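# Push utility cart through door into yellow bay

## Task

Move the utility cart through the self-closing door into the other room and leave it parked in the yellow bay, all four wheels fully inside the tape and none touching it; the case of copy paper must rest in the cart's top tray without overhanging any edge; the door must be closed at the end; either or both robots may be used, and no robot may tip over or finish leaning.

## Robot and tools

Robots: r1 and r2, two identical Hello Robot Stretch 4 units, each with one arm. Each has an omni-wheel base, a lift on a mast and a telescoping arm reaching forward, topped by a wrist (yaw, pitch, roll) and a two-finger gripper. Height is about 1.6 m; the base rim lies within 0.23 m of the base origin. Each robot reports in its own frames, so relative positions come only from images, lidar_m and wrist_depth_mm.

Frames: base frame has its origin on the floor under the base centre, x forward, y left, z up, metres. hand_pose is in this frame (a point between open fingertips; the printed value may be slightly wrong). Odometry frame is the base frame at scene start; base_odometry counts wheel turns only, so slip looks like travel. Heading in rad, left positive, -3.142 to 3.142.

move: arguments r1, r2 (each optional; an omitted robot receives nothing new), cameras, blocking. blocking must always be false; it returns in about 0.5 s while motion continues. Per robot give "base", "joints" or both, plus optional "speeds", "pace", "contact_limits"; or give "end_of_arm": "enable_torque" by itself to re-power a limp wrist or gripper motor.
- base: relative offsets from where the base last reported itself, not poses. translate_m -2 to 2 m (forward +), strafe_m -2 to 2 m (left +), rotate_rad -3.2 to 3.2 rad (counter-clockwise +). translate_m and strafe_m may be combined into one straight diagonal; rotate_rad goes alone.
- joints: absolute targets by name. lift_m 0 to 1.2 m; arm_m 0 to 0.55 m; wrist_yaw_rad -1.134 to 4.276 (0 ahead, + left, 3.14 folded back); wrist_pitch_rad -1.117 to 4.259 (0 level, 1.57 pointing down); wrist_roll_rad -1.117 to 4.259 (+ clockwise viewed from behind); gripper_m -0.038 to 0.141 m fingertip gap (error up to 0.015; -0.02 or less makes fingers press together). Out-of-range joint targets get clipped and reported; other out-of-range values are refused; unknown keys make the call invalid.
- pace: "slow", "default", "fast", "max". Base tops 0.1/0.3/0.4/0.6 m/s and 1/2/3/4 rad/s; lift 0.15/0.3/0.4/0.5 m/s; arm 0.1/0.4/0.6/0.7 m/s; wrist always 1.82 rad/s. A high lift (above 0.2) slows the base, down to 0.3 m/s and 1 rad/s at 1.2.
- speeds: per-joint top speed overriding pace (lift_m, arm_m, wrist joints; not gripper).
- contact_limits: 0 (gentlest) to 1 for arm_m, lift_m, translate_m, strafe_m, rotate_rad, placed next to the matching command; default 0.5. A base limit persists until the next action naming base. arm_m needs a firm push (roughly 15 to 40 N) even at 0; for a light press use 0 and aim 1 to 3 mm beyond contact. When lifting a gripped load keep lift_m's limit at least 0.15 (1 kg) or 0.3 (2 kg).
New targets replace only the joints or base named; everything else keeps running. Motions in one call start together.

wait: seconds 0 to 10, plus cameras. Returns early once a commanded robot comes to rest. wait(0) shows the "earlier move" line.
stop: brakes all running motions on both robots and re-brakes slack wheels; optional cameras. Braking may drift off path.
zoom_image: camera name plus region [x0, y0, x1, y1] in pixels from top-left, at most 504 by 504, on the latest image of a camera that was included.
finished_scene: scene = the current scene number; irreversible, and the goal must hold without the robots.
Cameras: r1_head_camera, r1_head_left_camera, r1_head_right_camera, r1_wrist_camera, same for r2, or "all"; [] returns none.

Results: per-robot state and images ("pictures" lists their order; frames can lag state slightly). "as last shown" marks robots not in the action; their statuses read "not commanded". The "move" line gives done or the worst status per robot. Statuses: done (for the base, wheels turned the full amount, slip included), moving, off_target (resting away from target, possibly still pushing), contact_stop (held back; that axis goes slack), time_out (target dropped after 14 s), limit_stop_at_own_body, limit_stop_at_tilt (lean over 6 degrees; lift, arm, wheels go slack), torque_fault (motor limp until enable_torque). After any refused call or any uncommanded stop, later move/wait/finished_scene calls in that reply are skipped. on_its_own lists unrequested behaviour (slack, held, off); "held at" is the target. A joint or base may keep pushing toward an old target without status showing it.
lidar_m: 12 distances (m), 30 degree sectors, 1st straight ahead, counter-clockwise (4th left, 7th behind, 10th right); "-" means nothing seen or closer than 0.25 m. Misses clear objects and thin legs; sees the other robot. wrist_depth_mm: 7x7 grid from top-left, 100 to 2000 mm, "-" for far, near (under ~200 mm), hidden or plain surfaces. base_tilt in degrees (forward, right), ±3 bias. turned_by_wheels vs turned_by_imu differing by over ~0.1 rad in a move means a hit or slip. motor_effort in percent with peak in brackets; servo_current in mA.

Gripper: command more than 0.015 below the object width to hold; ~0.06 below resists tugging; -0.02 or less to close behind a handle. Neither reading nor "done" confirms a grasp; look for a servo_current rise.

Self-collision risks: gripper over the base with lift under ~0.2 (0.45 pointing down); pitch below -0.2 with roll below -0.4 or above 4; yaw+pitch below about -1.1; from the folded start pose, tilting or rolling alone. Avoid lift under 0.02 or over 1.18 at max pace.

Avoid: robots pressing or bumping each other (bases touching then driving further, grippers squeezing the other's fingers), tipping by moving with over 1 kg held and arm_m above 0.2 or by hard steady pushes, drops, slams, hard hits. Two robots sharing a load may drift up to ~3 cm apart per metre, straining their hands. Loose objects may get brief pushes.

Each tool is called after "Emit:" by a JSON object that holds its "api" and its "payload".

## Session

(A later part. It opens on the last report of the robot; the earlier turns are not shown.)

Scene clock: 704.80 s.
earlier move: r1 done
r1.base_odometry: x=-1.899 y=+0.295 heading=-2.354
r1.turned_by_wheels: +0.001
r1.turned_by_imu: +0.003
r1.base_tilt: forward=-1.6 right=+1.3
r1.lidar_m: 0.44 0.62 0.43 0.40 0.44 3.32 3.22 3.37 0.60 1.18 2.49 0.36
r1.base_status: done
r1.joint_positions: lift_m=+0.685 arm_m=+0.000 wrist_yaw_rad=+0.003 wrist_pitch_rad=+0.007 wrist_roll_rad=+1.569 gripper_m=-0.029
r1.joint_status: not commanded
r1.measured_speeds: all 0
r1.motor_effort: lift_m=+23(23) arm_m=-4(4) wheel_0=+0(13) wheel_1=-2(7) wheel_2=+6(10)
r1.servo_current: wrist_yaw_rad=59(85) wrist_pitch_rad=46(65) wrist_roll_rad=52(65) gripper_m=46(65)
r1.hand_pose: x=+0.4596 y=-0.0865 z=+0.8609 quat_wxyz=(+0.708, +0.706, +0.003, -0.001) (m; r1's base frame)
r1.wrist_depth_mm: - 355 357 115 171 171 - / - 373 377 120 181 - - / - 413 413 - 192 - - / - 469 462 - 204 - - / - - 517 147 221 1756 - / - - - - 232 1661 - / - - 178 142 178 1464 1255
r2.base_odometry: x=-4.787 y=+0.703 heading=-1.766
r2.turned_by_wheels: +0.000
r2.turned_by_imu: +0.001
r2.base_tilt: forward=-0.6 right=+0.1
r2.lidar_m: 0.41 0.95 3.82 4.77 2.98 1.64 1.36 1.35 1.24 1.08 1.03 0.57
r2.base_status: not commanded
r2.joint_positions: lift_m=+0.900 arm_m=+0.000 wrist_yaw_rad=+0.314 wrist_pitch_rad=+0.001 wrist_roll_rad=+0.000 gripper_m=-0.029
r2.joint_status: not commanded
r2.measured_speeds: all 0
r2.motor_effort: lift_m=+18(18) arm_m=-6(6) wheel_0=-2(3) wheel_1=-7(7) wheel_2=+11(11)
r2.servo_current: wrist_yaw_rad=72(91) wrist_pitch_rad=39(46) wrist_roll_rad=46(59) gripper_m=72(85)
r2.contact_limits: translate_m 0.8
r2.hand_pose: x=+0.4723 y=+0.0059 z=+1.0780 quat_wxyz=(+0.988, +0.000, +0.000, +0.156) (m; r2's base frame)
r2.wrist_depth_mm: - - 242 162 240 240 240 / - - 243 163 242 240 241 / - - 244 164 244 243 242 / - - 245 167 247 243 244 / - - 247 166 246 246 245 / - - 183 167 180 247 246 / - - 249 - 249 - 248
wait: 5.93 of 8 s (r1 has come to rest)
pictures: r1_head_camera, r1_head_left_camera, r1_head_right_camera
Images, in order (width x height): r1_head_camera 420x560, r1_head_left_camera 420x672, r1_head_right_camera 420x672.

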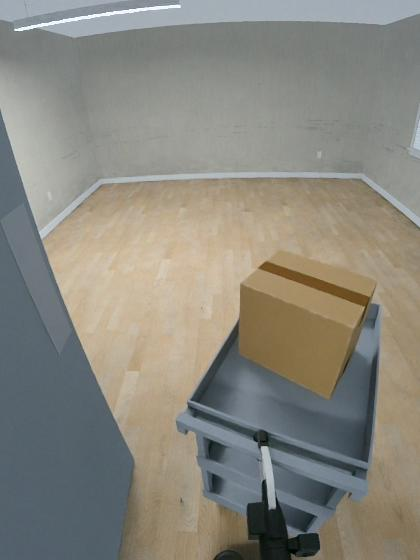

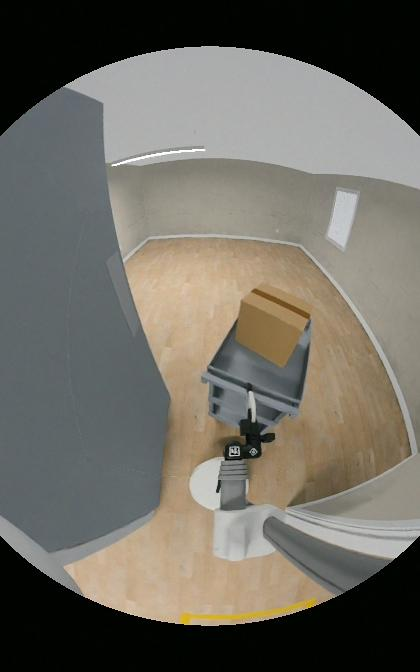

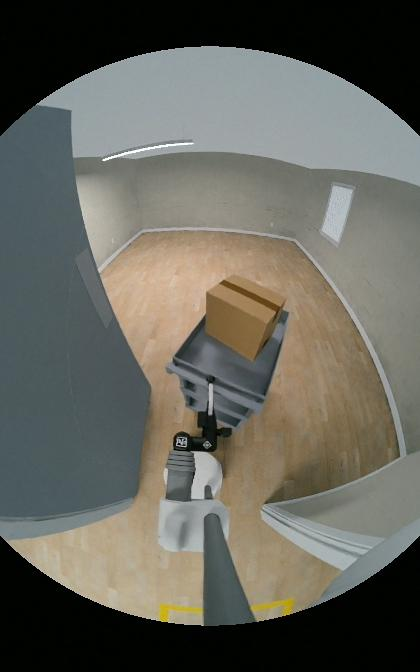

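Emit:
{"api": "move", "payload": {"r1": {"base":{"translate_m":-0.8},"pace":"default"}, "blocking": false, "cameras": []}}

Emit:
{"api": "wait", "payload": {"seconds": 8, "cameras": ["r1_head_camera","r1_head_left_camera","r1_head_right_camera"]}}

Scene clock: 714.80 s.
move: r1 moving
r1.base_odometry: x=-1.877 y=+0.317 heading=-2.353
r1.turned_by_wheels: +0.000
r1.turned_by_imu: +0.000
r1.base_tilt: forward=-1.6 right=+1.3
r1.lidar_m: 0.40 0.64 0.44 0.41 0.44 3.27 3.20 3.33 0.59 1.01 2.53 0.39
r1.base_status: translate_m moving
r1.joint_positions: lift_m=+0.685 arm_m=+0.000 wrist_yaw_rad=+0.005 wrist_pitch_rad=+0.007 wrist_roll_rad=+1.569 gripper_m=-0.029
r1.joint_status: not commanded
r1.measured_speeds: translate_m=-0.122 strafe_m=-0.001 rotate_rad=+0.001 lift_m=+0.000 arm_m=+0.000 wrist_yaw_rad=+0.008 wrist_pitch_rad=+0.000 wrist_roll_rad=+0.000
r1.motor_effort: lift_m=+23(23) arm_m=-4(4) wheel_0=-4(6) wheel_1=-8(8) wheel_2=+14(16)
r1.servo_current: wrist_yaw_rad=52(65) wrist_pitch_rad=46(59) wrist_roll_rad=46(59) gripper_m=52(52)
r1.hand_pose: x=+0.4597 y=-0.0861 z=+0.8609 quat_wxyz=(+0.708, +0.706, +0.004, -0.001) (m; r1's base frame)
r1.wrist_depth_mm: - 362 357 116 173 173 - / - 370 373 121 183 - - / - 410 413 - 194 - - / - 462 466 - 206 - - / - - 517 148 221 1756 - / - - - 166 232 1618 - / - - 178 142 178 1464 1229
r2: as last shown
r2.turned_by_imu: +0.000
r2.base_tilt: forward=-0.7 right=+0.1
r2.lidar_m: 0.40 0.99 3.85 4.76 2.96 1.63 1.35 1.35 1.29 1.06 1.06 0.57
r2.servo_current: wrist_yaw_rad=85(85) wrist_pitch_rad=39(46) wrist_roll_rad=52(52) gripper_m=78(78)
r2.contact_limits: translate_m 0.8
r2.wrist_depth_mm: - - 241 162 241 240 241 / - - 243 163 241 241 241 / - - 244 163 243 244 242 / - - 246 167 245 244 243 / - - 247 166 245 245 246 / - - 183 167 180 247 247 / - - 249 - 249 - 248
pictures: none
No camera images: "cameras" was empty.

Scene clock: 718.47 s.
earlier move: r1 done
r1.base_odometry: x=-1.335 y=+0.862 heading=-2.354
r1.turned_by_wheels: +0.000
r1.turned_by_imu: +0.002
r1.base_tilt: forward=-1.5 right=+1.2
r1.lidar_m: 0.36 0.39 0.61 1.71 2.46 2.49 2.39 2.56 2.45 1.40 0.62 0.45
r1.base_status: done
r1.joint_positions: lift_m=+0.685 arm_m=+0.000 wrist_yaw_rad=+0.005 wrist_pitch_rad=+0.007 wrist_roll_rad=+1.569 gripper_m=-0.029
r1.joint_status: not commanded
r1.measured_speeds: all 0
r1.motor_effort: lift_m=+23(23) arm_m=+4(4) wheel_0=+1(6) wheel_1=-1(8) wheel_2=+0(17)
r1.servo_current: wrist_yaw_rad=33(65) wrist_pitch_rad=46(59) wrist_roll_rad=46(72) gripper_m=52(65)
r1.hand_pose: x=+0.4597 y=-0.0861 z=+0.8609 quat_wxyz=(+0.708, +0.706, +0.004, -0.001) (m; r1's base frame)
r1.wrist_depth_mm: - - - 239 240 1708 1229 / - - - - 238 1708 - / - - 654 176 237 - - / - 439 439 174 236 - - / - 449 452 233 234 - - / - 459 455 182 232 - - / - 466 178 159 229 - -
r2.base_odometry: x=-4.787 y=+0.703 heading=-1.766
r2.turned_by_wheels: +0.000
r2.turned_by_imu: +0.001
r2.base_tilt: forward=-0.6 right=+0.0
r2.lidar_m: 0.38 3.41 3.86 4.76 2.98 1.64 1.36 1.33 1.27 1.06 1.03 0.57
r2.base_status: not commanded
r2.joint_positions: lift_m=+0.900 arm_m=+0.000 wrist_yaw_rad=+0.314 wrist_pitch_rad=+0.001 wrist_roll_rad=+0.000 gripper_m=-0.029
r2.joint_status: not commanded
r2.measured_speeds: all 0
r2.motor_effort: lift_m=+18(18) arm_m=-6(6) wheel_0=-3(3) wheel_1=-7(7) wheel_2=+11(11)
r2.servo_current: wrist_yaw_rad=85(98) wrist_pitch_rad=39(52) wrist_roll_rad=52(65) gripper_m=78(85)
r2.contact_limits: translate_m 0.8
r2.hand_pose: x=+0.4723 y=+0.0059 z=+1.0780 quat_wxyz=(+0.988, +0.000, +0.000, +0.156) (m; r2's base frame)
r2.wrist_depth_mm: - - 241 162 240 240 240 / - - 242 163 242 241 240 / - - 244 163 245 243 242 / - - 246 167 246 243 244 / - - 246 166 246 246 244 / - - 186 167 180 247 247 / - - 249 - 249 - 248
wait: 3.67 of 8 s (r1 has come to rest)
pictures: r1_head_camera, r1_head_left_camera, r1_head_right_camera
Images, in order (width x height): r1_head_camera 420x560, r1_head_left_camera 420x672, r1_head_right_camera 420x672.

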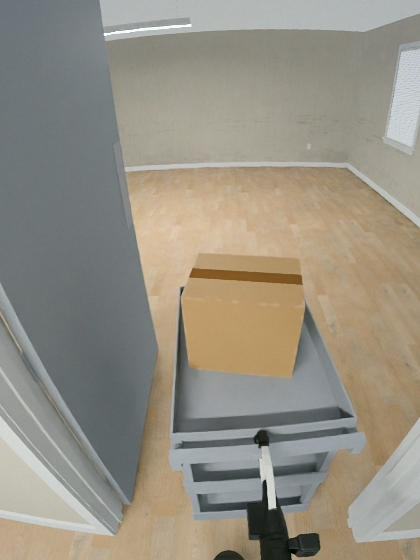

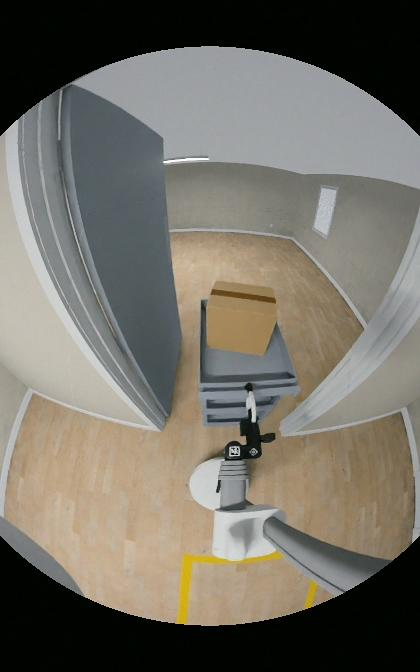

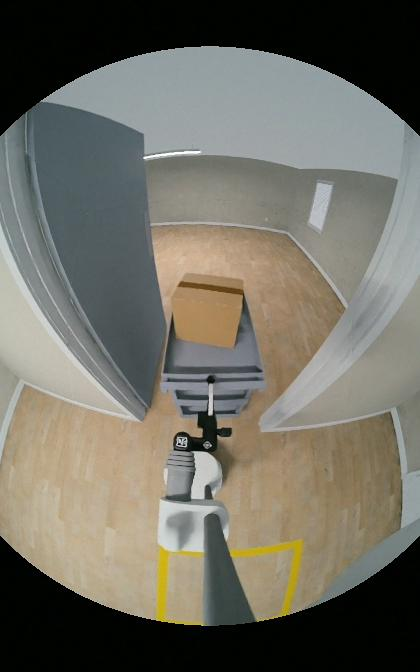

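Emit:
{"api": "move", "payload": {"r1": {"base":{"translate_m":-1.0,"strafe_m":-0.09},"pace":"default"}, "blocking": false, "cameras": []}}

Emit:
{"api": "wait", "payload": {"seconds": 8, "cameras": ["r1_head_camera","r1_head_left_camera","r1_head_right_camera"]}}

Scene clock: 746.67 s.
move: r1 moving
r1.base_odometry: x=-1.315 y=+0.886 heading=-2.353
r1.turned_by_wheels: +0.000
r1.turned_by_imu: +0.000
r1.base_tilt: forward=-1.5 right=+1.3
r1.lidar_m: 0.38 0.38 0.61 1.82 2.46 2.43 2.35 2.54 2.46 1.54 0.65 0.44
r1.base_status: translate_m moving; strafe_m moving
r1.joint_positions: lift_m=+0.685 arm_m=+0.000 wrist_yaw_rad=+0.005 wrist_pitch_rad=+0.007 wrist_roll_rad=+1.569 gripper_m=-0.029
r1.joint_status: not commanded
r1.measured_speeds: translate_m=-0.121 strafe_m=-0.009 rotate_rad=+0.005 lift_m=+0.000 arm_m=+0.000 wrist_yaw_rad=+0.000 wrist_pitch_rad=+0.000 wrist_roll_rad=+0.000
r1.motor_effort: lift_m=+23(23) arm_m=-4(5) wheel_0=-3(6) wheel_1=-8(8) wheel_2=+14(17)
r1.servo_current: wrist_yaw_rad=33(72) wrist_pitch_rad=52(52) wrist_roll_rad=46(72) gripper_m=46(52)
r1.hand_pose: x=+0.4598 y=-0.0861 z=+0.8609 quat_wxyz=(+0.708, +0.706, +0.004, -0.001) (m; r1's base frame)
r1.wrist_depth_mm: - - - 241 243 1708 1182 / - - - - 239 1708 - / - - - 177 238 - - / - 439 436 176 236 - - / - 449 449 233 234 - - / - 462 455 183 232 - - / - 466 179 147 230 - -
r2: as last shown
r2.turned_by_imu: +0.000
r2.base_tilt: forward=-0.7 right=+0.1
r2.lidar_m: 0.40 3.40 3.83 4.75 3.00 1.64 1.34 1.34 1.30 1.08 1.06 0.57
r2.motor_effort: lift_m=+18(18) arm_m=-6(6) wheel_0=-2(3) wheel_1=-7(7) wheel_2=+11(11)
r2.servo_current: wrist_yaw_rad=85(98) wrist_pitch_rad=46(46) wrist_roll_rad=46(52) gripper_m=78(85)
r2.contact_limits: translate_m 0.8
r2.wrist_depth_mm: - - 242 162 240 239 240 / - - 244 163 241 241 242 / - - 244 164 244 243 241 / - - 245 167 245 245 244 / - - 247 166 246 246 245 / - - 185 167 180 246 247 / - - 249 - 249 - 248
pictures: none
No camera images: "cameras" was empty.

Scene clock: 751.00 s.
earlier move: r1 done
r1.base_odometry: x=-0.694 y=+1.635 heading=-2.354
r1.turned_by_wheels: +0.000
r1.turned_by_imu: +0.005
r1.base_tilt: forward=-1.6 right=+1.3
r1.lidar_m: 0.26 0.28 2.02 2.44 1.93 1.46 1.42 1.49 2.12 2.25 1.92 0.49
r1.base_status: done
r1.joint_positions: lift_m=+0.685 arm_m=+0.000 wrist_yaw_rad=+0.007 wrist_pitch_rad=+0.007 wrist_roll_rad=+1.569 gripper_m=-0.029
r1.joint_status: not commanded
r1.measured_speeds: all 0
r1.motor_effort: lift_m=+23(23) arm_m=-1(5) wheel_0=+0(8) wheel_1=-1(10) wheel_2=+2(18)
r1.servo_current: wrist_yaw_rad=65(78) wrist_pitch_rad=46(52) wrist_roll_rad=65(72) gripper_m=52(59)
r1.hand_pose: x=+0.4599 y=-0.0855 z=+0.8609 quat_wxyz=(+0.708, +0.706, +0.005, +0.000) (m; r1's base frame)
r1.wrist_depth_mm: - - - - - - 1138 / - - - 342 - 1708 1160 / - - - - 387 389 394 / - - - - 325 1756 1308 / - - - 257 263 1756 - / - - - - 233 1808 - / - 413 176 - 200 - -
r2.base_odometry: x=-4.787 y=+0.703 heading=-1.766
r2.turned_by_wheels: +0.000
r2.turned_by_imu: +0.001
r2.base_tilt: forward=-0.6 right=+0.1
r2.lidar_m: 0.40 3.40 3.85 4.76 2.97 1.63 1.34 1.33 1.26 1.07 1.05 0.58
r2.base_status: not commanded
r2.joint_positions: lift_m=+0.900 arm_m=+0.000 wrist_yaw_rad=+0.314 wrist_pitch_rad=+0.001 wrist_roll_rad=+0.000 gripper_m=-0.029
r2.joint_status: not commanded
r2.measured_speeds: all 0
r2.motor_effort: lift_m=+18(18) arm_m=-6(6) wheel_0=-2(3) wheel_1=-7(7) wheel_2=+10(11)
r2.servo_current: wrist_yaw_rad=78(98) wrist_pitch_rad=39(46) wrist_roll_rad=46(65) gripper_m=78(85)
r2.contact_limits: translate_m 0.8
r2.hand_pose: x=+0.4723 y=+0.0059 z=+1.0780 quat_wxyz=(+0.988, +0.000, +0.000, +0.156) (m; r2's base frame)
r2.wrist_depth_mm: - - 242 162 241 240 240 / - - 243 163 242 241 242 / - - 243 164 243 243 243 / - - 246 167 244 245 243 / - - 247 166 246 245 246 / - - 185 167 180 247 246 / - - 250 - 248 - 248
wait: 4.33 of 8 s (r1 has come to rest)
pictures: r1_head_camera, r1_head_left_camera, r1_head_right_camera
Images, in order (width x height): r1_head_camera 420x560, r1_head_left_camera 420x672, r1_head_right_camera 420x672.

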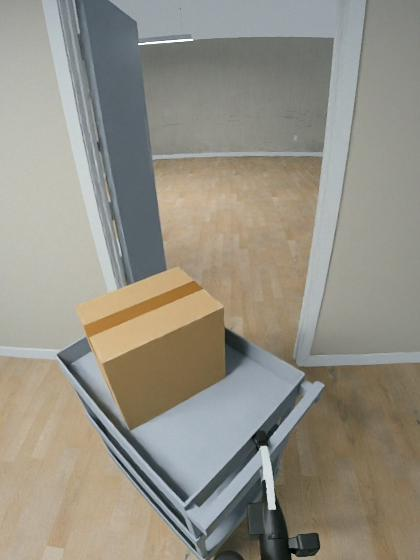

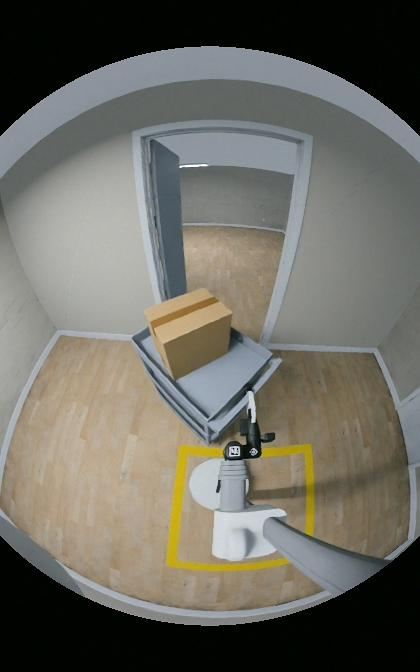

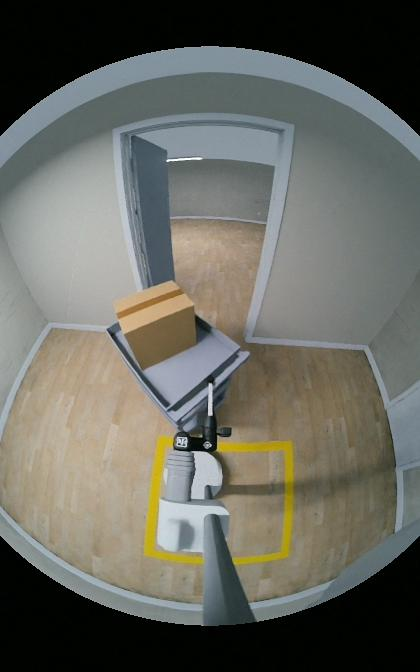

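Emit:
{"api": "move", "payload": {"r1": {"base":{"translate_m":-0.4,"strafe_m":-0.13},"pace":"slow"}, "blocking": false, "cameras": []}}

Emit:
{"api": "wait", "payload": {"seconds": 8, "cameras": ["r1_head_camera","r1_head_left_camera"]}}

Scene clock: 764.30 s.
move: r1 moving
r1.base_odometry: x=-0.688 y=+1.646 heading=-2.353
r1.turned_by_wheels: +0.001
r1.turned_by_imu: +0.000
r1.base_tilt: forward=-1.5 right=+1.2
r1.lidar_m: 0.26 0.29 2.07 2.46 1.93 1.45 1.39 1.47 2.11 2.25 1.91 0.48
r1.base_status: translate_m moving; strafe_m moving
r1.joint_positions: lift_m=+0.685 arm_m=+0.000 wrist_yaw_rad=+0.007 wrist_pitch_rad=+0.007 wrist_roll_rad=+1.569 gripper_m=-0.029
r1.joint_status: not commanded
r1.measured_speeds: translate_m=-0.048 strafe_m=-0.016 rotate_rad=+0.001 lift_m=+0.000 arm_m=+0.000 wrist_yaw_rad=+0.000 wrist_pitch_rad=+0.000 wrist_roll_rad=+0.000
r1.motor_effort: lift_m=+23(23) arm_m=+0(4) wheel_0=+0(3) wheel_1=-5(8) wheel_2=+12(12)
r1.servo_current: wrist_yaw_rad=52(72) wrist_pitch_rad=52(59) wrist_roll_rad=46(65) gripper_m=52(52)
r1.hand_pose: x=+0.4599 y=-0.0855 z=+0.8609 quat_wxyz=(+0.708, +0.706, +0.005, +0.000) (m; r1's base frame)
r1.wrist_depth_mm: - - - - - - 1160 / - - - 332 - 1756 1160 / - - - - 382 392 392 / - - - - 322 1661 1281 / - - - 256 262 1708 - / - - - - 233 1808 - / - 407 177 127 200 - -
r2: as last shown
r2.turned_by_imu: +0.000
r2.base_tilt: forward=-0.7 right=+0.1
r2.lidar_m: 0.41 3.42 3.85 4.76 3.00 1.61 1.35 1.34 1.27 1.07 1.06 0.55
r2.motor_effort: lift_m=+18(18) arm_m=-6(6) wheel_0=-2(2) wheel_1=-7(7) wheel_2=+11(11)
r2.servo_current: wrist_yaw_rad=78(91) wrist_pitch_rad=39(46) wrist_roll_rad=33(59) gripper_m=85(85)
r2.contact_limits: translate_m 0.8
r2.wrist_depth_mm: - - 241 162 241 241 241 / - - 243 163 242 241 242 / - - 245 163 244 243 242 / - - 246 167 244 245 244 / - - 246 166 246 246 245 / - - 186 167 180 247 246 / - - 248 - 249 - 248
pictures: none
No camera images: "cameras" was empty.

Scene clock: 769.23 s.
earlier move: r1 done
r1.base_odometry: x=-0.505 y=+2.010 heading=-2.352
r1.turned_by_wheels: +0.000
r1.turned_by_imu: +0.003
r1.base_tilt: forward=-1.6 right=+1.2
r1.lidar_m: 0.25 0.25 0.69 2.60 1.42 1.05 1.00 1.08 1.51 2.08 2.22 0.55
r1.base_status: done
r1.joint_positions: lift_m=+0.685 arm_m=+0.000 wrist_yaw_rad=+0.013 wrist_pitch_rad=+0.007 wrist_roll_rad=+1.569 gripper_m=-0.029
r1.joint_status: not commanded
r1.measured_speeds: all 0
r1.motor_effort: lift_m=+23(23) arm_m=+3(4) wheel_0=+6(8) wheel_1=+0(8) wheel_2=+7(15)
r1.servo_current: wrist_yaw_rad=78(98) wrist_pitch_rad=46(59) wrist_roll_rad=59(72) gripper_m=52(59)
r1.hand_pose: x=+0.4604 y=-0.0836 z=+0.8609 quat_wxyz=(+0.708, +0.706, +0.007, +0.002) (m; r1's base frame)
r1.wrist_depth_mm: - - - - - 1464 1205 / - - - - - 1499 1205 / - - - 375 - 1618 1229 / - - - - 402 415 413 / - - - - 315 1708 496 / - - - 182 251 1756 - / 1576 145 177 - 178 - -
r2.base_odometry: x=-4.787 y=+0.703 heading=-1.766
r2.turned_by_wheels: +0.000
r2.turned_by_imu: +0.001
r2.base_tilt: forward=-0.7 right=+0.1
r2.lidar_m: 0.39 3.39 3.83 4.76 2.99 1.62 1.32 1.35 1.27 1.06 1.03 0.57
r2.base_status: not commanded
r2.joint_positions: lift_m=+0.900 arm_m=+0.000 wrist_yaw_rad=+0.314 wrist_pitch_rad=+0.001 wrist_roll_rad=+0.000 gripper_m=-0.029
r2.joint_status: not commanded
r2.measured_speeds: all 0
r2.motor_effort: lift_m=+18(18) arm_m=-6(6) wheel_0=-2(3) wheel_1=-7(7) wheel_2=+11(11)
r2.servo_current: wrist_yaw_rad=78(98) wrist_pitch_rad=46(46) wrist_roll_rad=39(65) gripper_m=78(85)
r2.contact_limits: translate_m 0.8
r2.hand_pose: x=+0.4723 y=+0.0059 z=+1.0780 quat_wxyz=(+0.988, +0.000, +0.000, +0.156) (m; r2's base frame)
r2.wrist_depth_mm: - - 242 162 240 239 240 / - - 243 163 241 241 242 / - - 245 163 243 243 241 / - - 246 167 244 244 244 / - - 247 166 246 246 246 / - - 186 167 179 247 247 / - - 249 - 248 - 248
wait: 4.93 of 8 s (r1 has come to rest)
pictures: r1_head_camera, r1_head_left_camera
Images, in order (width x height): r1_head_camera 420x560, r1_head_left_camera 420x672.

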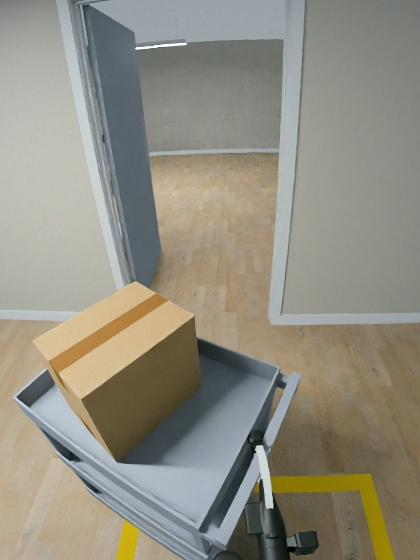

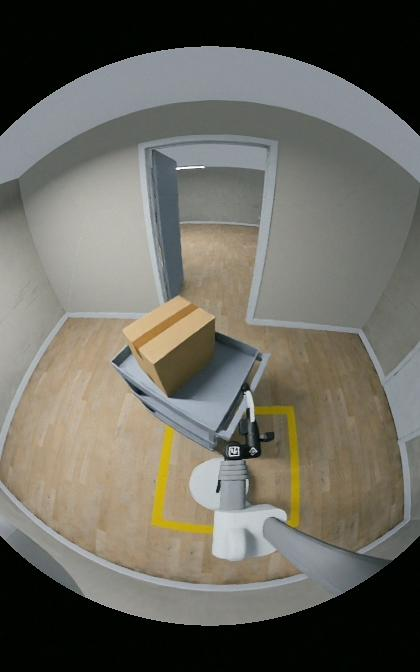

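Emit:
{"api": "move", "payload": {"r1": {"base":{"translate_m":-0.25,"strafe_m":0.12},"pace":"slow"}, "blocking": false, "cameras": []}}

Emit:
{"api": "wait", "payload": {"seconds": 8, "cameras": ["r1_head_camera","r1_head_left_camera"]}}

Scene clock: 798.73 s.
move: r1 moving
r1.base_odometry: x=-0.492 y=+2.014 heading=-2.352
r1.turned_by_wheels: +0.001
r1.turned_by_imu: +0.001
r1.base_tilt: forward=-1.6 right=+1.3
r1.lidar_m: 0.25 0.27 0.70 2.58 1.38 1.04 1.01 1.07 1.51 2.06 2.23 0.56
r1.base_status: translate_m moving; strafe_m moving
r1.joint_positions: lift_m=+0.685 arm_m=+0.000 wrist_yaw_rad=+0.013 wrist_pitch_rad=+0.007 wrist_roll_rad=+1.569 gripper_m=-0.029
r1.joint_status: not commanded
r1.measured_speeds: translate_m=-0.049 strafe_m=+0.024 rotate_rad=+0.000 lift_m=+0.000 arm_m=+0.000 wrist_yaw_rad=+0.000 wrist_pitch_rad=+0.000 wrist_roll_rad=+0.000
r1.motor_effort: lift_m=+23(23) arm_m=-1(4) wheel_0=-2(5) wheel_1=-2(3) wheel_2=+11(13)
r1.servo_current: wrist_yaw_rad=85(85) wrist_pitch_rad=46(52) wrist_roll_rad=46(65) gripper_m=59(59)
r1.hand_pose: x=+0.4604 y=-0.0836 z=+0.8609 quat_wxyz=(+0.708, +0.706, +0.007, +0.002) (m; r1's base frame)
r1.wrist_depth_mm: - - - - - 1537 1160 / - - - - - 1537 1205 / - - - 375 - 1618 1205 / - - - - 404 413 410 / - - - - 310 1708 - / - - - 182 240 1708 - / 1576 145 177 - 177 - -
r2: as last shown
r2.turned_by_imu: +0.000
r2.base_tilt: forward=-0.6 right=+0.1
r2.lidar_m: 0.40 3.41 3.86 4.74 2.97 1.60 1.35 1.35 1.25 1.05 1.05 0.58
r2.motor_effort: lift_m=+18(18) arm_m=-6(6) wheel_0=-2(2) wheel_1=-7(7) wheel_2=+11(11)
r2.servo_current: wrist_yaw_rad=78(85) wrist_pitch_rad=39(46) wrist_roll_rad=52(52) gripper_m=72(78)
r2.contact_limits: translate_m 0.8
r2.wrist_depth_mm: - - 241 161 241 240 241 / - - 242 163 242 240 241 / - - 244 163 244 242 243 / - - 245 167 245 244 244 / - - 247 166 246 245 245 / - - 186 167 180 247 248 / - - 249 - 248 - 248
pictures: none
No camera images: "cameras" was empty.

Scene clock: 802.20 s.
earlier move: r1 done
r1.base_odometry: x=-0.243 y=+2.103 heading=-2.353
r1.turned_by_wheels: -0.001
r1.turned_by_imu: -0.002
r1.base_tilt: forward=-1.6 right=+1.3
r1.lidar_m: 0.26 0.32 2.57 2.48 1.07 0.79 0.75 0.80 1.18 2.23 2.32 0.48
r1.base_status: done
r1.joint_positions: lift_m=+0.685 arm_m=+0.000 wrist_yaw_rad=-0.006 wrist_pitch_rad=+0.007 wrist_roll_rad=+1.569 gripper_m=-0.029
r1.joint_status: not commanded
r1.measured_speeds: all 0
r1.motor_effort: lift_m=+23(23) arm_m=-4(4) wheel_0=-8(14) wheel_1=-2(7) wheel_2=-1(13)
r1.servo_current: wrist_yaw_rad=59(91) wrist_pitch_rad=46(59) wrist_roll_rad=46(72) gripper_m=46(59)
r1.hand_pose: x=+0.4587 y=-0.0892 z=+0.8609 quat_wxyz=(+0.708, +0.706, +0.000, -0.005) (m; r1's base frame)
r1.wrist_depth_mm: - - - - - 1756 1205 / - - - - - 1708 1255 / - - - - 377 384 384 / 1808 - - - 312 1661 512 / 1808 - - 257 256 1756 - / 1756 442 187 184 229 - - / 1708 399 397 125 198 - -
r2.base_odometry: x=-4.787 y=+0.703 heading=-1.766
r2.turned_by_wheels: +0.000
r2.turned_by_imu: +0.000
r2.base_tilt: forward=-0.6 right=+0.1
r2.lidar_m: 0.41 3.41 3.82 4.77 2.96 1.65 1.35 1.37 1.28 1.07 1.05 0.59
r2.base_status: not commanded
r2.joint_positions: lift_m=+0.900 arm_m=+0.000 wrist_yaw_rad=+0.314 wrist_pitch_rad=+0.001 wrist_roll_rad=+0.000 gripper_m=-0.029
r2.joint_status: not commanded
r2.measured_speeds: all 0
r2.motor_effort: lift_m=+18(18) arm_m=-6(6) wheel_0=-2(3) wheel_1=-7(7) wheel_2=+11(11)
r2.servo_current: wrist_yaw_rad=65(98) wrist_pitch_rad=39(52) wrist_roll_rad=59(59) gripper_m=78(85)
r2.contact_limits: translate_m 0.8
r2.hand_pose: x=+0.4723 y=+0.0059 z=+1.0780 quat_wxyz=(+0.988, +0.000, +0.000, +0.156) (m; r2's base frame)
r2.wrist_depth_mm: - - 241 162 240 240 239 / - - 243 163 241 242 241 / - - 244 163 244 244 243 / - - 246 167 244 245 244 / - - 247 166 246 246 246 / - - 185 167 180 246 247 / - - 251 - 248 - 247
wait: 3.47 of 8 s (r1 has come to rest)
pictures: r1_head_camera, r1_head_left_camera
Images, in order (width x height): r1_head_camera 420x560, r1_head_left_camera 420x672.

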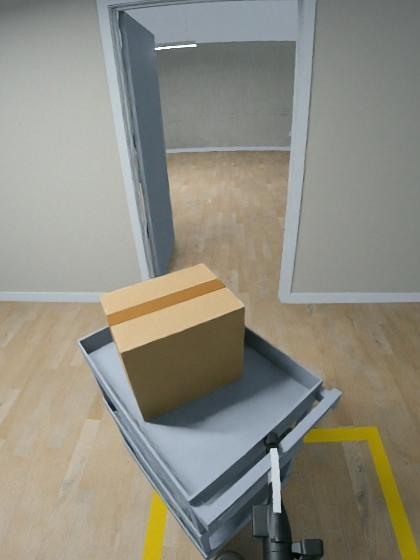

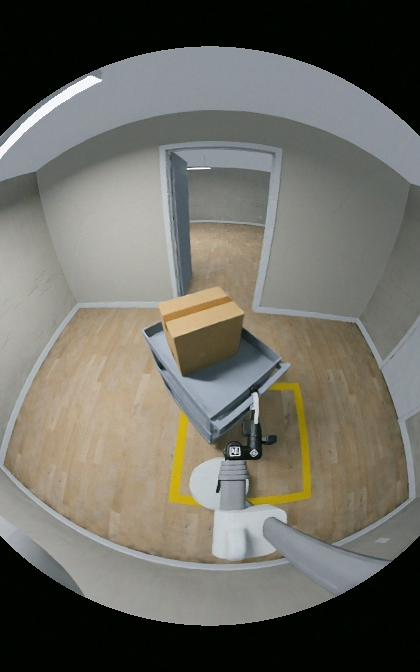

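Emit:
{"api": "move", "payload": {"r1": {"base":{"translate_m":-0.12,"strafe_m":-0.36},"joints":{"arm_m":0.08},"speeds":{"arm_m":0.02},"pace":"slow"}, "blocking": false, "cameras": []}}

Emit:
{"api": "wait", "payload": {"seconds": 7, "cameras": ["r1_head_camera","r1_head_left_camera"]}}

Scene clock: 835.30 s.
move: r1 moving
r1.base_odometry: x=-0.249 y=+2.114 heading=-2.353
r1.turned_by_wheels: +0.001
r1.turned_by_imu: +0.000
r1.base_tilt: forward=-1.5 right=+1.3
r1.lidar_m: 0.27 0.32 2.55 2.50 1.05 0.79 0.76 0.79 1.13 2.21 2.34 0.49
r1.base_status: translate_m moving; strafe_m moving
r1.joint_positions: lift_m=+0.685 arm_m=+0.009 wrist_yaw_rad=-0.004 wrist_pitch_rad=+0.007 wrist_roll_rad=+1.569 gripper_m=-0.029
r1.joint_status: arm_m moving
r1.measured_speeds: translate_m=-0.015 strafe_m=-0.048 rotate_rad=+0.004 lift_m=+0.000 arm_m=+0.020 wrist_yaw_rad=+0.046 wrist_pitch_rad=+0.000 wrist_roll_rad=+0.000
r1.motor_effort: lift_m=+23(23) arm_m=+7(7) wheel_0=+7(9) wheel_1=-6(7) wheel_2=+3(3)
r1.servo_current: wrist_yaw_rad=72(72) wrist_pitch_rad=52(52) wrist_roll_rad=59(65) gripper_m=52(59)
r1.hand_pose: x=+0.4683 y=-0.0886 z=+0.8609 quat_wxyz=(+0.708, +0.706, +0.001, -0.004) (m; r1's base frame)
r1.wrist_depth_mm: - - - - - 1661 1229 / - - - - - 1708 1205 / 1756 - - - 373 382 384 / 1808 - - - 314 1708 508 / 1808 - - 253 259 1708 - / 1756 442 207 184 231 1863 - / 1708 404 399 135 199 - -
r2: as last shown
r2.base_tilt: forward=-0.7 right=+0.0
r2.lidar_m: 0.40 3.39 3.84 4.75 2.99 1.65 1.35 1.34 1.28 1.07 1.06 0.57
r2.motor_effort: lift_m=+18(18) arm_m=-6(6) wheel_0=-2(2) wheel_1=-7(7) wheel_2=+11(11)
r2.servo_current: wrist_yaw_rad=72(85) wrist_pitch_rad=46(46) wrist_roll_rad=52(59) gripper_m=78(78)
r2.contact_limits: translate_m 0.8
r2.wrist_depth_mm: - - 243 162 241 239 241 / - - 243 163 241 241 241 / - - 243 164 243 243 243 / - - 245 167 245 245 244 / - - 247 165 246 245 246 / - - 185 167 180 247 247 / - - 250 - 248 - 248
pictures: none
No camera images: "cameras" was empty.

Scene clock: 839.87 s.
earlier move: r1 done
r1.base_odometry: x=-0.414 y=+2.441 heading=-2.352
r1.turned_by_wheels: +0.001
r1.turned_by_imu: +0.001
r1.base_tilt: forward=-1.6 right=+1.3
r1.lidar_m: 0.31 0.35 2.94 2.32 0.92 0.68 0.64 0.70 0.97 1.86 1.95 0.72
r1.base_status: done
r1.joint_positions: lift_m=+0.685 arm_m=+0.080 wrist_yaw_rad=+0.013 wrist_pitch_rad=+0.007 wrist_roll_rad=+1.569 gripper_m=-0.029
r1.joint_status: all done
r1.measured_speeds: all 0
r1.motor_effort: lift_m=+23(23) arm_m=-1(10) wheel_0=+10(17) wheel_1=+1(7) wheel_2=+8(14)
r1.servo_current: wrist_yaw_rad=59(104) wrist_pitch_rad=46(59) wrist_roll_rad=52(72) gripper_m=59(59)
r1.hand_pose: x=+0.5404 y=-0.0836 z=+0.8609 quat_wxyz=(+0.708, +0.706, +0.007, +0.002) (m; r1's base frame)
r1.wrist_depth_mm: - - - - - 1708 1160 / - - - - - 1661 1229 / - - - - - 1708 1229 / 1808 - - - 402 415 407 / 1808 - - - 315 1708 1308 / 1863 - - 182 241 1756 - / 1863 - 178 - 178 - -
r2.base_odometry: x=-4.787 y=+0.703 heading=-1.766
r2.turned_by_wheels: +0.000
r2.turned_by_imu: +0.001
r2.base_tilt: forward=-0.7 right=+0.0
r2.lidar_m: 0.40 3.42 3.84 4.74 2.98 1.62 1.35 1.36 1.29 1.06 1.05 0.57
r2.base_status: not commanded
r2.joint_positions: lift_m=+0.900 arm_m=+0.000 wrist_yaw_rad=+0.314 wrist_pitch_rad=+0.001 wrist_roll_rad=+0.000 gripper_m=-0.029
r2.joint_status: not commanded
r2.measured_speeds: all 0
r2.motor_effort: lift_m=+18(18) arm_m=-6(6) wheel_0=-2(3) wheel_1=-7(7) wheel_2=+11(11)
r2.servo_current: wrist_yaw_rad=72(91) wrist_pitch_rad=46(46) wrist_roll_rad=39(65) gripper_m=72(85)
r2.contact_limits: translate_m 0.8
r2.hand_pose: x=+0.4723 y=+0.0059 z=+1.0780 quat_wxyz=(+0.988, +0.000, +0.000, +0.156) (m; r2's base frame)
r2.wrist_depth_mm: - - 241 162 240 240 239 / - - 243 163 242 241 241 / - - 245 163 243 243 243 / - - 246 167 245 245 244 / - - 247 166 246 246 245 / - - 186 167 179 247 246 / - - 249 - 249 - 249
wait: 4.57 of 7 s (r1 has come to rest)
pictures: r1_head_camera, r1_head_left_camera
Images, in order (width x height): r1_head_camera 420x560, r1_head_left_camera 420x672.

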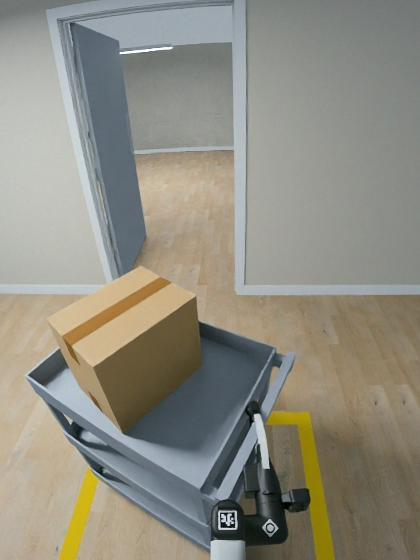

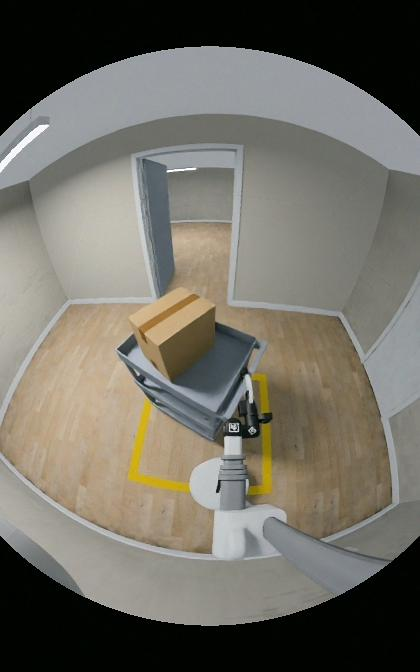

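Emit:
{"api": "move", "payload": {"r1": {"base":{"translate_m":-0.11,"strafe_m":-0.20},"pace":"slow"}, "blocking": false, "cameras": []}}

Emit:
{"api": "wait", "payload": {"seconds": 7, "cameras": ["r1_head_camera","r1_head_left_camera","r1_head_right_camera"]}}

Scene clock: 849.63 s.
move: r1 moving
r1.base_odometry: x=-0.418 y=+2.453 heading=-2.350
r1.turned_by_wheels: +0.002
r1.turned_by_imu: +0.002
r1.base_tilt: forward=-1.6 right=+1.3
r1.lidar_m: 0.32 0.35 2.93 2.30 0.89 0.66 0.63 0.68 0.98 1.84 1.91 0.72
r1.base_status: translate_m moving; strafe_m moving
r1.joint_positions: lift_m=+0.685 arm_m=+0.080 wrist_yaw_rad=+0.013 wrist_pitch_rad=+0.007 wrist_roll_rad=+1.569 gripper_m=-0.029
r1.joint_status: not commanded
r1.measured_speeds: translate_m=-0.023 strafe_m=-0.043 rotate_rad=-0.005 lift_m=+0.000 arm_m=+0.000 wrist_yaw_rad=+0.000 wrist_pitch_rad=+0.000 wrist_roll_rad=+0.000
r1.motor_effort: lift_m=+23(23) arm_m=-4(4) wheel_0=+11(15) wheel_1=-3(5) wheel_2=+12(15)
r1.servo_current: wrist_yaw_rad=85(85) wrist_pitch_rad=52(52) wrist_roll_rad=46(72) gripper_m=52(59)
r1.hand_pose: x=+0.5404 y=-0.0836 z=+0.8609 quat_wxyz=(+0.708, +0.706, +0.007, +0.002) (m; r1's base frame)
r1.wrist_depth_mm: - - - - - 1708 1205 / - - - - - 1708 1229 / - - - - - 1756 1229 / 1808 - - - 402 415 410 / 1808 - - - 301 1708 1308 / 1863 - - 183 243 1756 - / 1808 - 178 - 178 - -
r2: as last shown
r2.turned_by_imu: +0.000
r2.lidar_m: 0.39 3.40 3.84 4.76 2.99 1.62 1.36 1.35 1.29 1.07 1.05 0.57
r2.motor_effort: lift_m=+18(18) arm_m=-6(6) wheel_0=-2(2) wheel_1=-7(7) wheel_2=+11(11)
r2.servo_current: wrist_yaw_rad=72(91) wrist_pitch_rad=39(46) wrist_roll_rad=33(52) gripper_m=78(78)
r2.contact_limits: translate_m 0.8
r2.wrist_depth_mm: - - 241 162 240 240 241 / - - 243 163 242 240 241 / - - 245 163 243 243 242 / - - 244 167 245 244 244 / - - 247 166 246 247 246 / - - 185 167 180 246 247 / - - 249 - 249 - 248
pictures: none
No camera images: "cameras" was empty.

Scene clock: 852.70 s.
earlier move: r1 done
r1.base_odometry: x=-0.479 y=+2.660 heading=-2.351
r1.turned_by_wheels: -0.001
r1.turned_by_imu: +0.000
r1.base_tilt: forward=-1.6 right=+1.2
r1.lidar_m: 0.30 0.37 3.17 1.97 0.78 0.57 0.55 0.59 0.87 1.66 1.72 0.70
r1.base_status: done
r1.joint_positions: lift_m=+0.685 arm_m=+0.080 wrist_yaw_rad=+0.013 wrist_pitch_rad=+0.007 wrist_roll_rad=+1.569 gripper_m=-0.029
r1.joint_status: not commanded
r1.measured_speeds: all 0
r1.motor_effort: lift_m=+23(23) arm_m=-3(4) wheel_0=+7(15) wheel_1=+1(5) wheel_2=+7(15)
r1.servo_current: wrist_yaw_rad=78(104) wrist_pitch_rad=52(59) wrist_roll_rad=39(72) gripper_m=52(59)
r1.hand_pose: x=+0.5404 y=-0.0835 z=+0.8609 quat_wxyz=(+0.708, +0.706, +0.007, +0.002) (m; r1's base frame)
r1.wrist_depth_mm: - - - - - 1661 1205 / - - - - - 1708 1205 / - - - - - 1756 1205 / - - - - 397 413 410 / 1921 - - - 314 1756 1308 / 1921 - - 182 241 1808 - / 1983 - 177 - 176 - -
r2.base_odometry: x=-4.787 y=+0.703 heading=-1.766
r2.turned_by_wheels: +0.000
r2.turned_by_imu: +0.000
r2.base_tilt: forward=-0.6 right=+0.0
r2.lidar_m: 0.38 3.40 3.86 4.78 2.97 1.63 1.35 1.34 1.30 1.06 1.05 0.57
r2.base_status: not commanded
r2.joint_positions: lift_m=+0.900 arm_m=+0.000 wrist_yaw_rad=+0.314 wrist_pitch_rad=+0.001 wrist_roll_rad=+0.000 gripper_m=-0.029
r2.joint_status: not commanded
r2.measured_speeds: all 0
r2.motor_effort: lift_m=+18(18) arm_m=-6(6) wheel_0=-2(3) wheel_1=-7(7) wheel_2=+11(11)
r2.servo_current: wrist_yaw_rad=78(91) wrist_pitch_rad=39(46) wrist_roll_rad=59(59) gripper_m=78(85)
r2.contact_limits: translate_m 0.8
r2.hand_pose: x=+0.4723 y=+0.0059 z=+1.0780 quat_wxyz=(+0.988, +0.000, +0.000, +0.156) (m; r2's base frame)
r2.wrist_depth_mm: - - 241 162 240 240 240 / - - 242 163 241 241 241 / - - 244 163 243 243 242 / - - 247 167 245 245 244 / - - 246 166 246 246 245 / - - 185 167 180 248 248 / - - 250 - 249 - 248
wait: 3.07 of 7 s (r1 has come to rest)
pictures: r1_head_camera, r1_head_left_camera, r1_head_right_camera
Images, in order (width x height): r1_head_camera 420x560, r1_head_left_camera 420x672, r1_head_right_camera 420x672.

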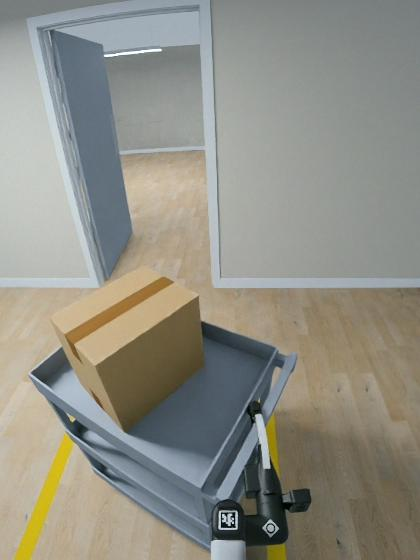

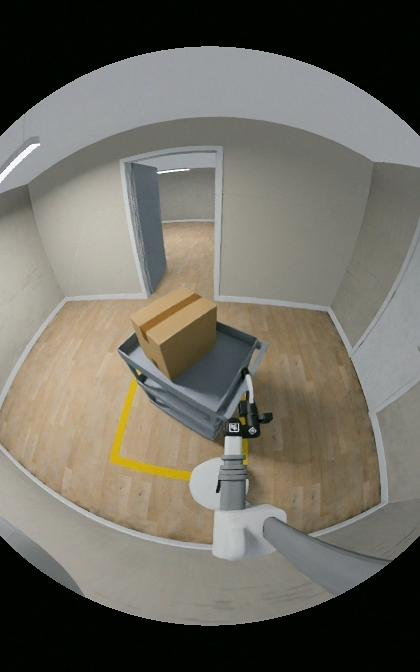

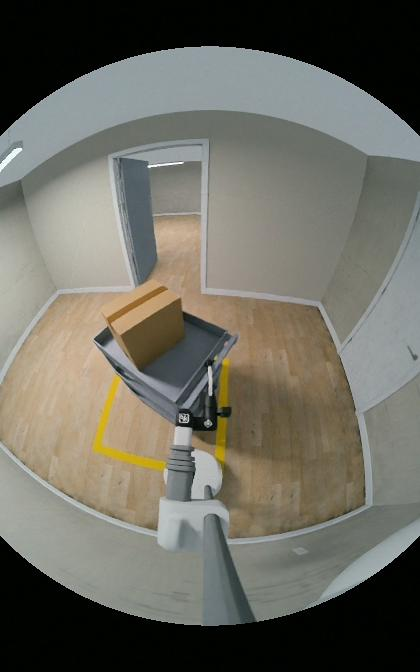

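Emit:
{"api": "zoom_image", "payload": {"camera": "r1_head_camera", "region": [0, 340, 320, 560]}}

Emit:
{"api": "zoom_image", "payload": {"camera": "r1_head_left_camera", "region": [80, 300, 300, 500]}}

Emit:
{"api": "zoom_image", "payload": {"camera": "r1_head_right_camera", "region": [70, 300, 280, 500]}}

Scaled by 1.575 from the camera's 420x560 image, which has a finer 600x800 frame.

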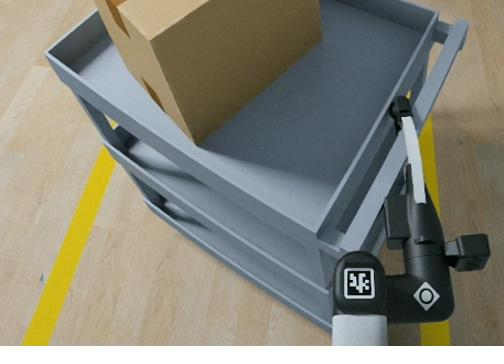

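Scaled by 2.291 from the camera's 420x672 image, which has a finer 600x960 frame.

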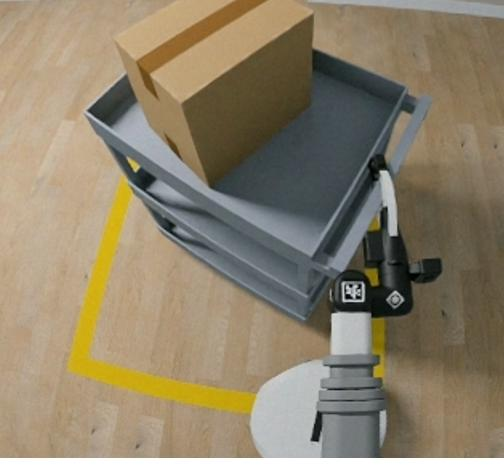

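Scaled by 2.400 from the camera's 420x672 image, which has a finer 600x960 frame.

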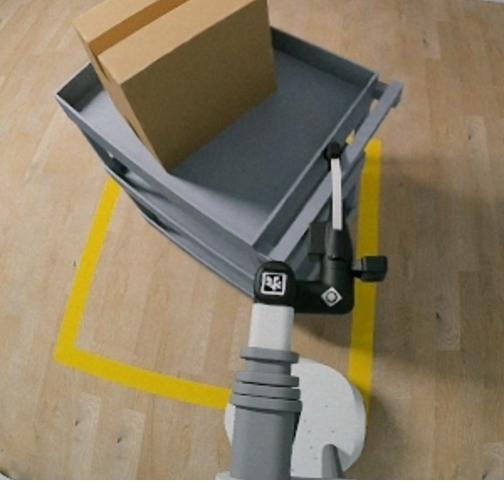

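Emit:
{"api": "move", "payload": {"r1": {"base":{"translate_m":-0.13,"strafe_m":-0.09},"pace":"slow"}, "blocking": false, "cameras": []}}

Emit:
{"api": "wait", "payload": {"seconds": 7, "cameras": ["r1_head_camera","r1_head_left_camera","r1_head_right_camera"]}}

Emit:
{"api": "zoom_image", "payload": {"camera": "r1_head_left_camera", "region": [80, 300, 300, 500]}}

Emit:
{"api": "zoom_image", "payload": {"camera": "r1_head_right_camera", "region": [70, 300, 280, 500]}}

Emit:
{"api": "zoom_image", "payload": {"camera": "r1_head_camera", "region": [0, 340, 320, 560]}}

Scene clock: 883.83 s.
move: r1 moving
r1.base_odometry: x=-0.477 y=+2.673 heading=-2.349
r1.turned_by_wheels: +0.001
r1.turned_by_imu: +0.001
r1.base_tilt: forward=-1.6 right=+1.3
r1.lidar_m: 0.33 0.36 3.16 1.95 0.75 0.56 0.53 0.58 0.85 1.64 1.73 0.65
r1.base_status: translate_m moving; strafe_m moving
r1.joint_positions: lift_m=+0.685 arm_m=+0.080 wrist_yaw_rad=+0.013 wrist_pitch_rad=+0.007 wrist_roll_rad=+1.569 gripper_m=-0.029
r1.joint_status: not commanded
r1.measured_speeds: translate_m=-0.045 strafe_m=-0.032 rotate_rad=+0.001 lift_m=+0.000 arm_m=+0.000 wrist_yaw_rad=+0.000 wrist_pitch_rad=+0.000 wrist_roll_rad=+0.000
r1.motor_effort: lift_m=+23(23) arm_m=-3(4) wheel_0=+9(10) wheel_1=-4(5) wheel_2=+11(12)
r1.servo_current: wrist_yaw_rad=85(91) wrist_pitch_rad=46(52) wrist_roll_rad=46(59) gripper_m=52(59)
r1.hand_pose: x=+0.5404 y=-0.0835 z=+0.8609 quat_wxyz=(+0.708, +0.706, +0.007, +0.002) (m; r1's base frame)
r1.wrist_depth_mm: - - - - - 1661 1205 / - - - - - 1756 1229 / - - - - - 1708 1229 / - - - - 392 410 407 / 1921 - - - 312 1708 496 / 1921 - - 183 239 1756 - / 1921 - 180 - 176 - -
r2: as last shown
r2.lidar_m: 0.39 3.39 3.84 4.79 3.00 1.63 1.35 1.35 1.29 1.05 1.03 0.57
r2.motor_effort: lift_m=+18(18) arm_m=-6(6) wheel_0=-2(2) wheel_1=-7(7) wheel_2=+11(11)
r2.servo_current: wrist_yaw_rad=78(78) wrist_pitch_rad=39(46) wrist_roll_rad=52(59) gripper_m=78(78)
r2.contact_limits: translate_m 0.8
r2.hand_pose: x=+0.4723 y=+0.0060 z=+1.0780 quat_wxyz=(+0.988, +0.000, +0.000, +0.156) (m; r2's base frame)
r2.wrist_depth_mm: - - 241 162 241 240 239 / - - 243 163 241 241 242 / - - 244 163 243 243 243 / - - 245 167 244 244 244 / - - 246 166 247 245 245 / - - 185 167 180 247 247 / - - 250 - 248 - 247
pictures: none
No camera images: "cameras" was empty.

Scene clock: 886.10 s.
earlier move: r1 done
r1.base_odometry: x=-0.452 y=+2.815 heading=-2.350
r1.turned_by_wheels: -0.001
r1.turned_by_imu: -0.001
r1.base_tilt: forward=-1.6 right=+1.3
r1.lidar_m: 0.33 0.38 3.26 1.55 0.58 0.45 0.41 0.44 0.68 1.54 1.66 0.60
r1.base_status: done
r1.joint_positions: lift_m=+0.685 arm_m=+0.080 wrist_yaw_rad=+0.003 wrist_pitch_rad=+0.007 wrist_roll_rad=+1.569 gripper_m=-0.029
r1.joint_status: not commanded
r1.measured_speeds: all 0
r1.motor_effort: lift_m=+23(23) arm_m=-4(4) wheel_0=+2(10) wheel_1=-4(7) wheel_2=+4(13)
r1.servo_current: wrist_yaw_rad=39(91) wrist_pitch_rad=46(52) wrist_roll_rad=46(65) gripper_m=46(59)
r1.hand_pose: x=+0.5395 y=-0.0867 z=+0.8609 quat_wxyz=(+0.708, +0.706, +0.003, -0.001) (m; r1's base frame)
r1.wrist_depth_mm: - - - - - 1756 1182 / - - - - - 1708 1229 / - - - - - 1661 1160 / - - - - 394 1499 407 / - - - 199 276 1756 - / - - 188 - 226 1708 - / - 404 397 - 177 - -
r2.base_odometry: x=-4.787 y=+0.703 heading=-1.766
r2.turned_by_wheels: +0.000
r2.turned_by_imu: +0.000
r2.base_tilt: forward=-0.6 right=+0.1
r2.lidar_m: 0.40 3.40 3.84 4.74 2.96 1.61 1.35 1.35 1.32 1.07 1.06 0.58
r2.base_status: not commanded
r2.joint_positions: lift_m=+0.900 arm_m=+0.000 wrist_yaw_rad=+0.314 wrist_pitch_rad=+0.001 wrist_roll_rad=+0.000 gripper_m=-0.029
r2.joint_status: not commanded
r2.measured_speeds: all 0
r2.motor_effort: lift_m=+18(18) arm_m=-6(6) wheel_0=-2(3) wheel_1=-7(7) wheel_2=+11(11)
r2.servo_current: wrist_yaw_rad=78(91) wrist_pitch_rad=33(46) wrist_roll_rad=52(59) gripper_m=78(85)
r2.contact_limits: translate_m 0.8
r2.hand_pose: x=+0.4723 y=+0.0060 z=+1.0780 quat_wxyz=(+0.988, +0.000, +0.000, +0.156) (m; r2's base frame)
r2.wrist_depth_mm: - - 242 162 240 239 240 / - - 242 163 242 241 241 / - - 243 163 243 243 242 / - - 245 167 245 244 245 / - - 248 165 247 247 246 / - - 186 167 180 247 247 / - - 249 - 248 - 247
wait: 2.27 of 7 s (r1 has come to rest)
pictures: r1_head_camera, r1_head_left_camera, r1_head_right_camera
Images, in order (width x height): r1_head_camera 420x560, r1_head_left_camera 420x672, r1_head_right_camera 420x672.

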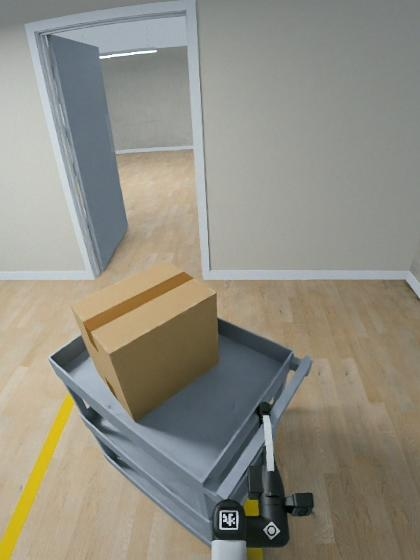

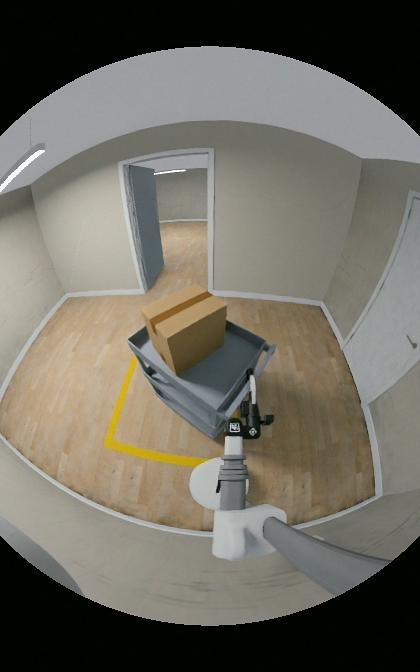

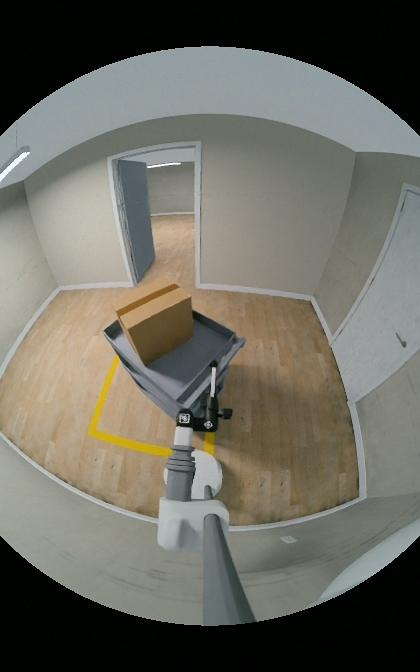

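Scaled by 2.291 from the camera's 420x672 image, which has a finer 600x960 frame.

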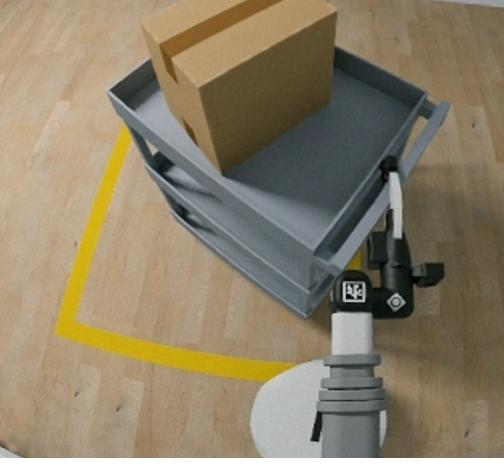

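Scaled by 2.400 from the camera's 420x672 image, which has a finer 600x960 frame.

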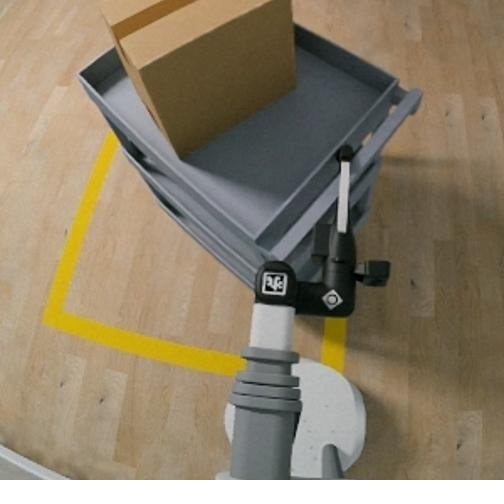

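Scaled by 1.575 from the camera's 420x560 image, which has a finer 600x800 frame.

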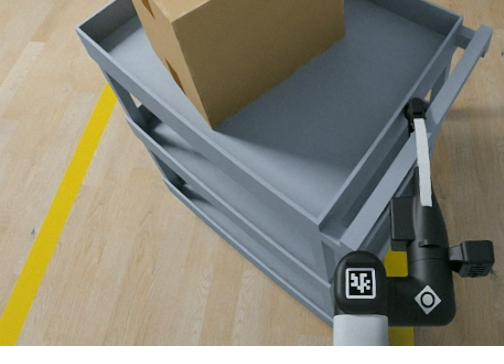

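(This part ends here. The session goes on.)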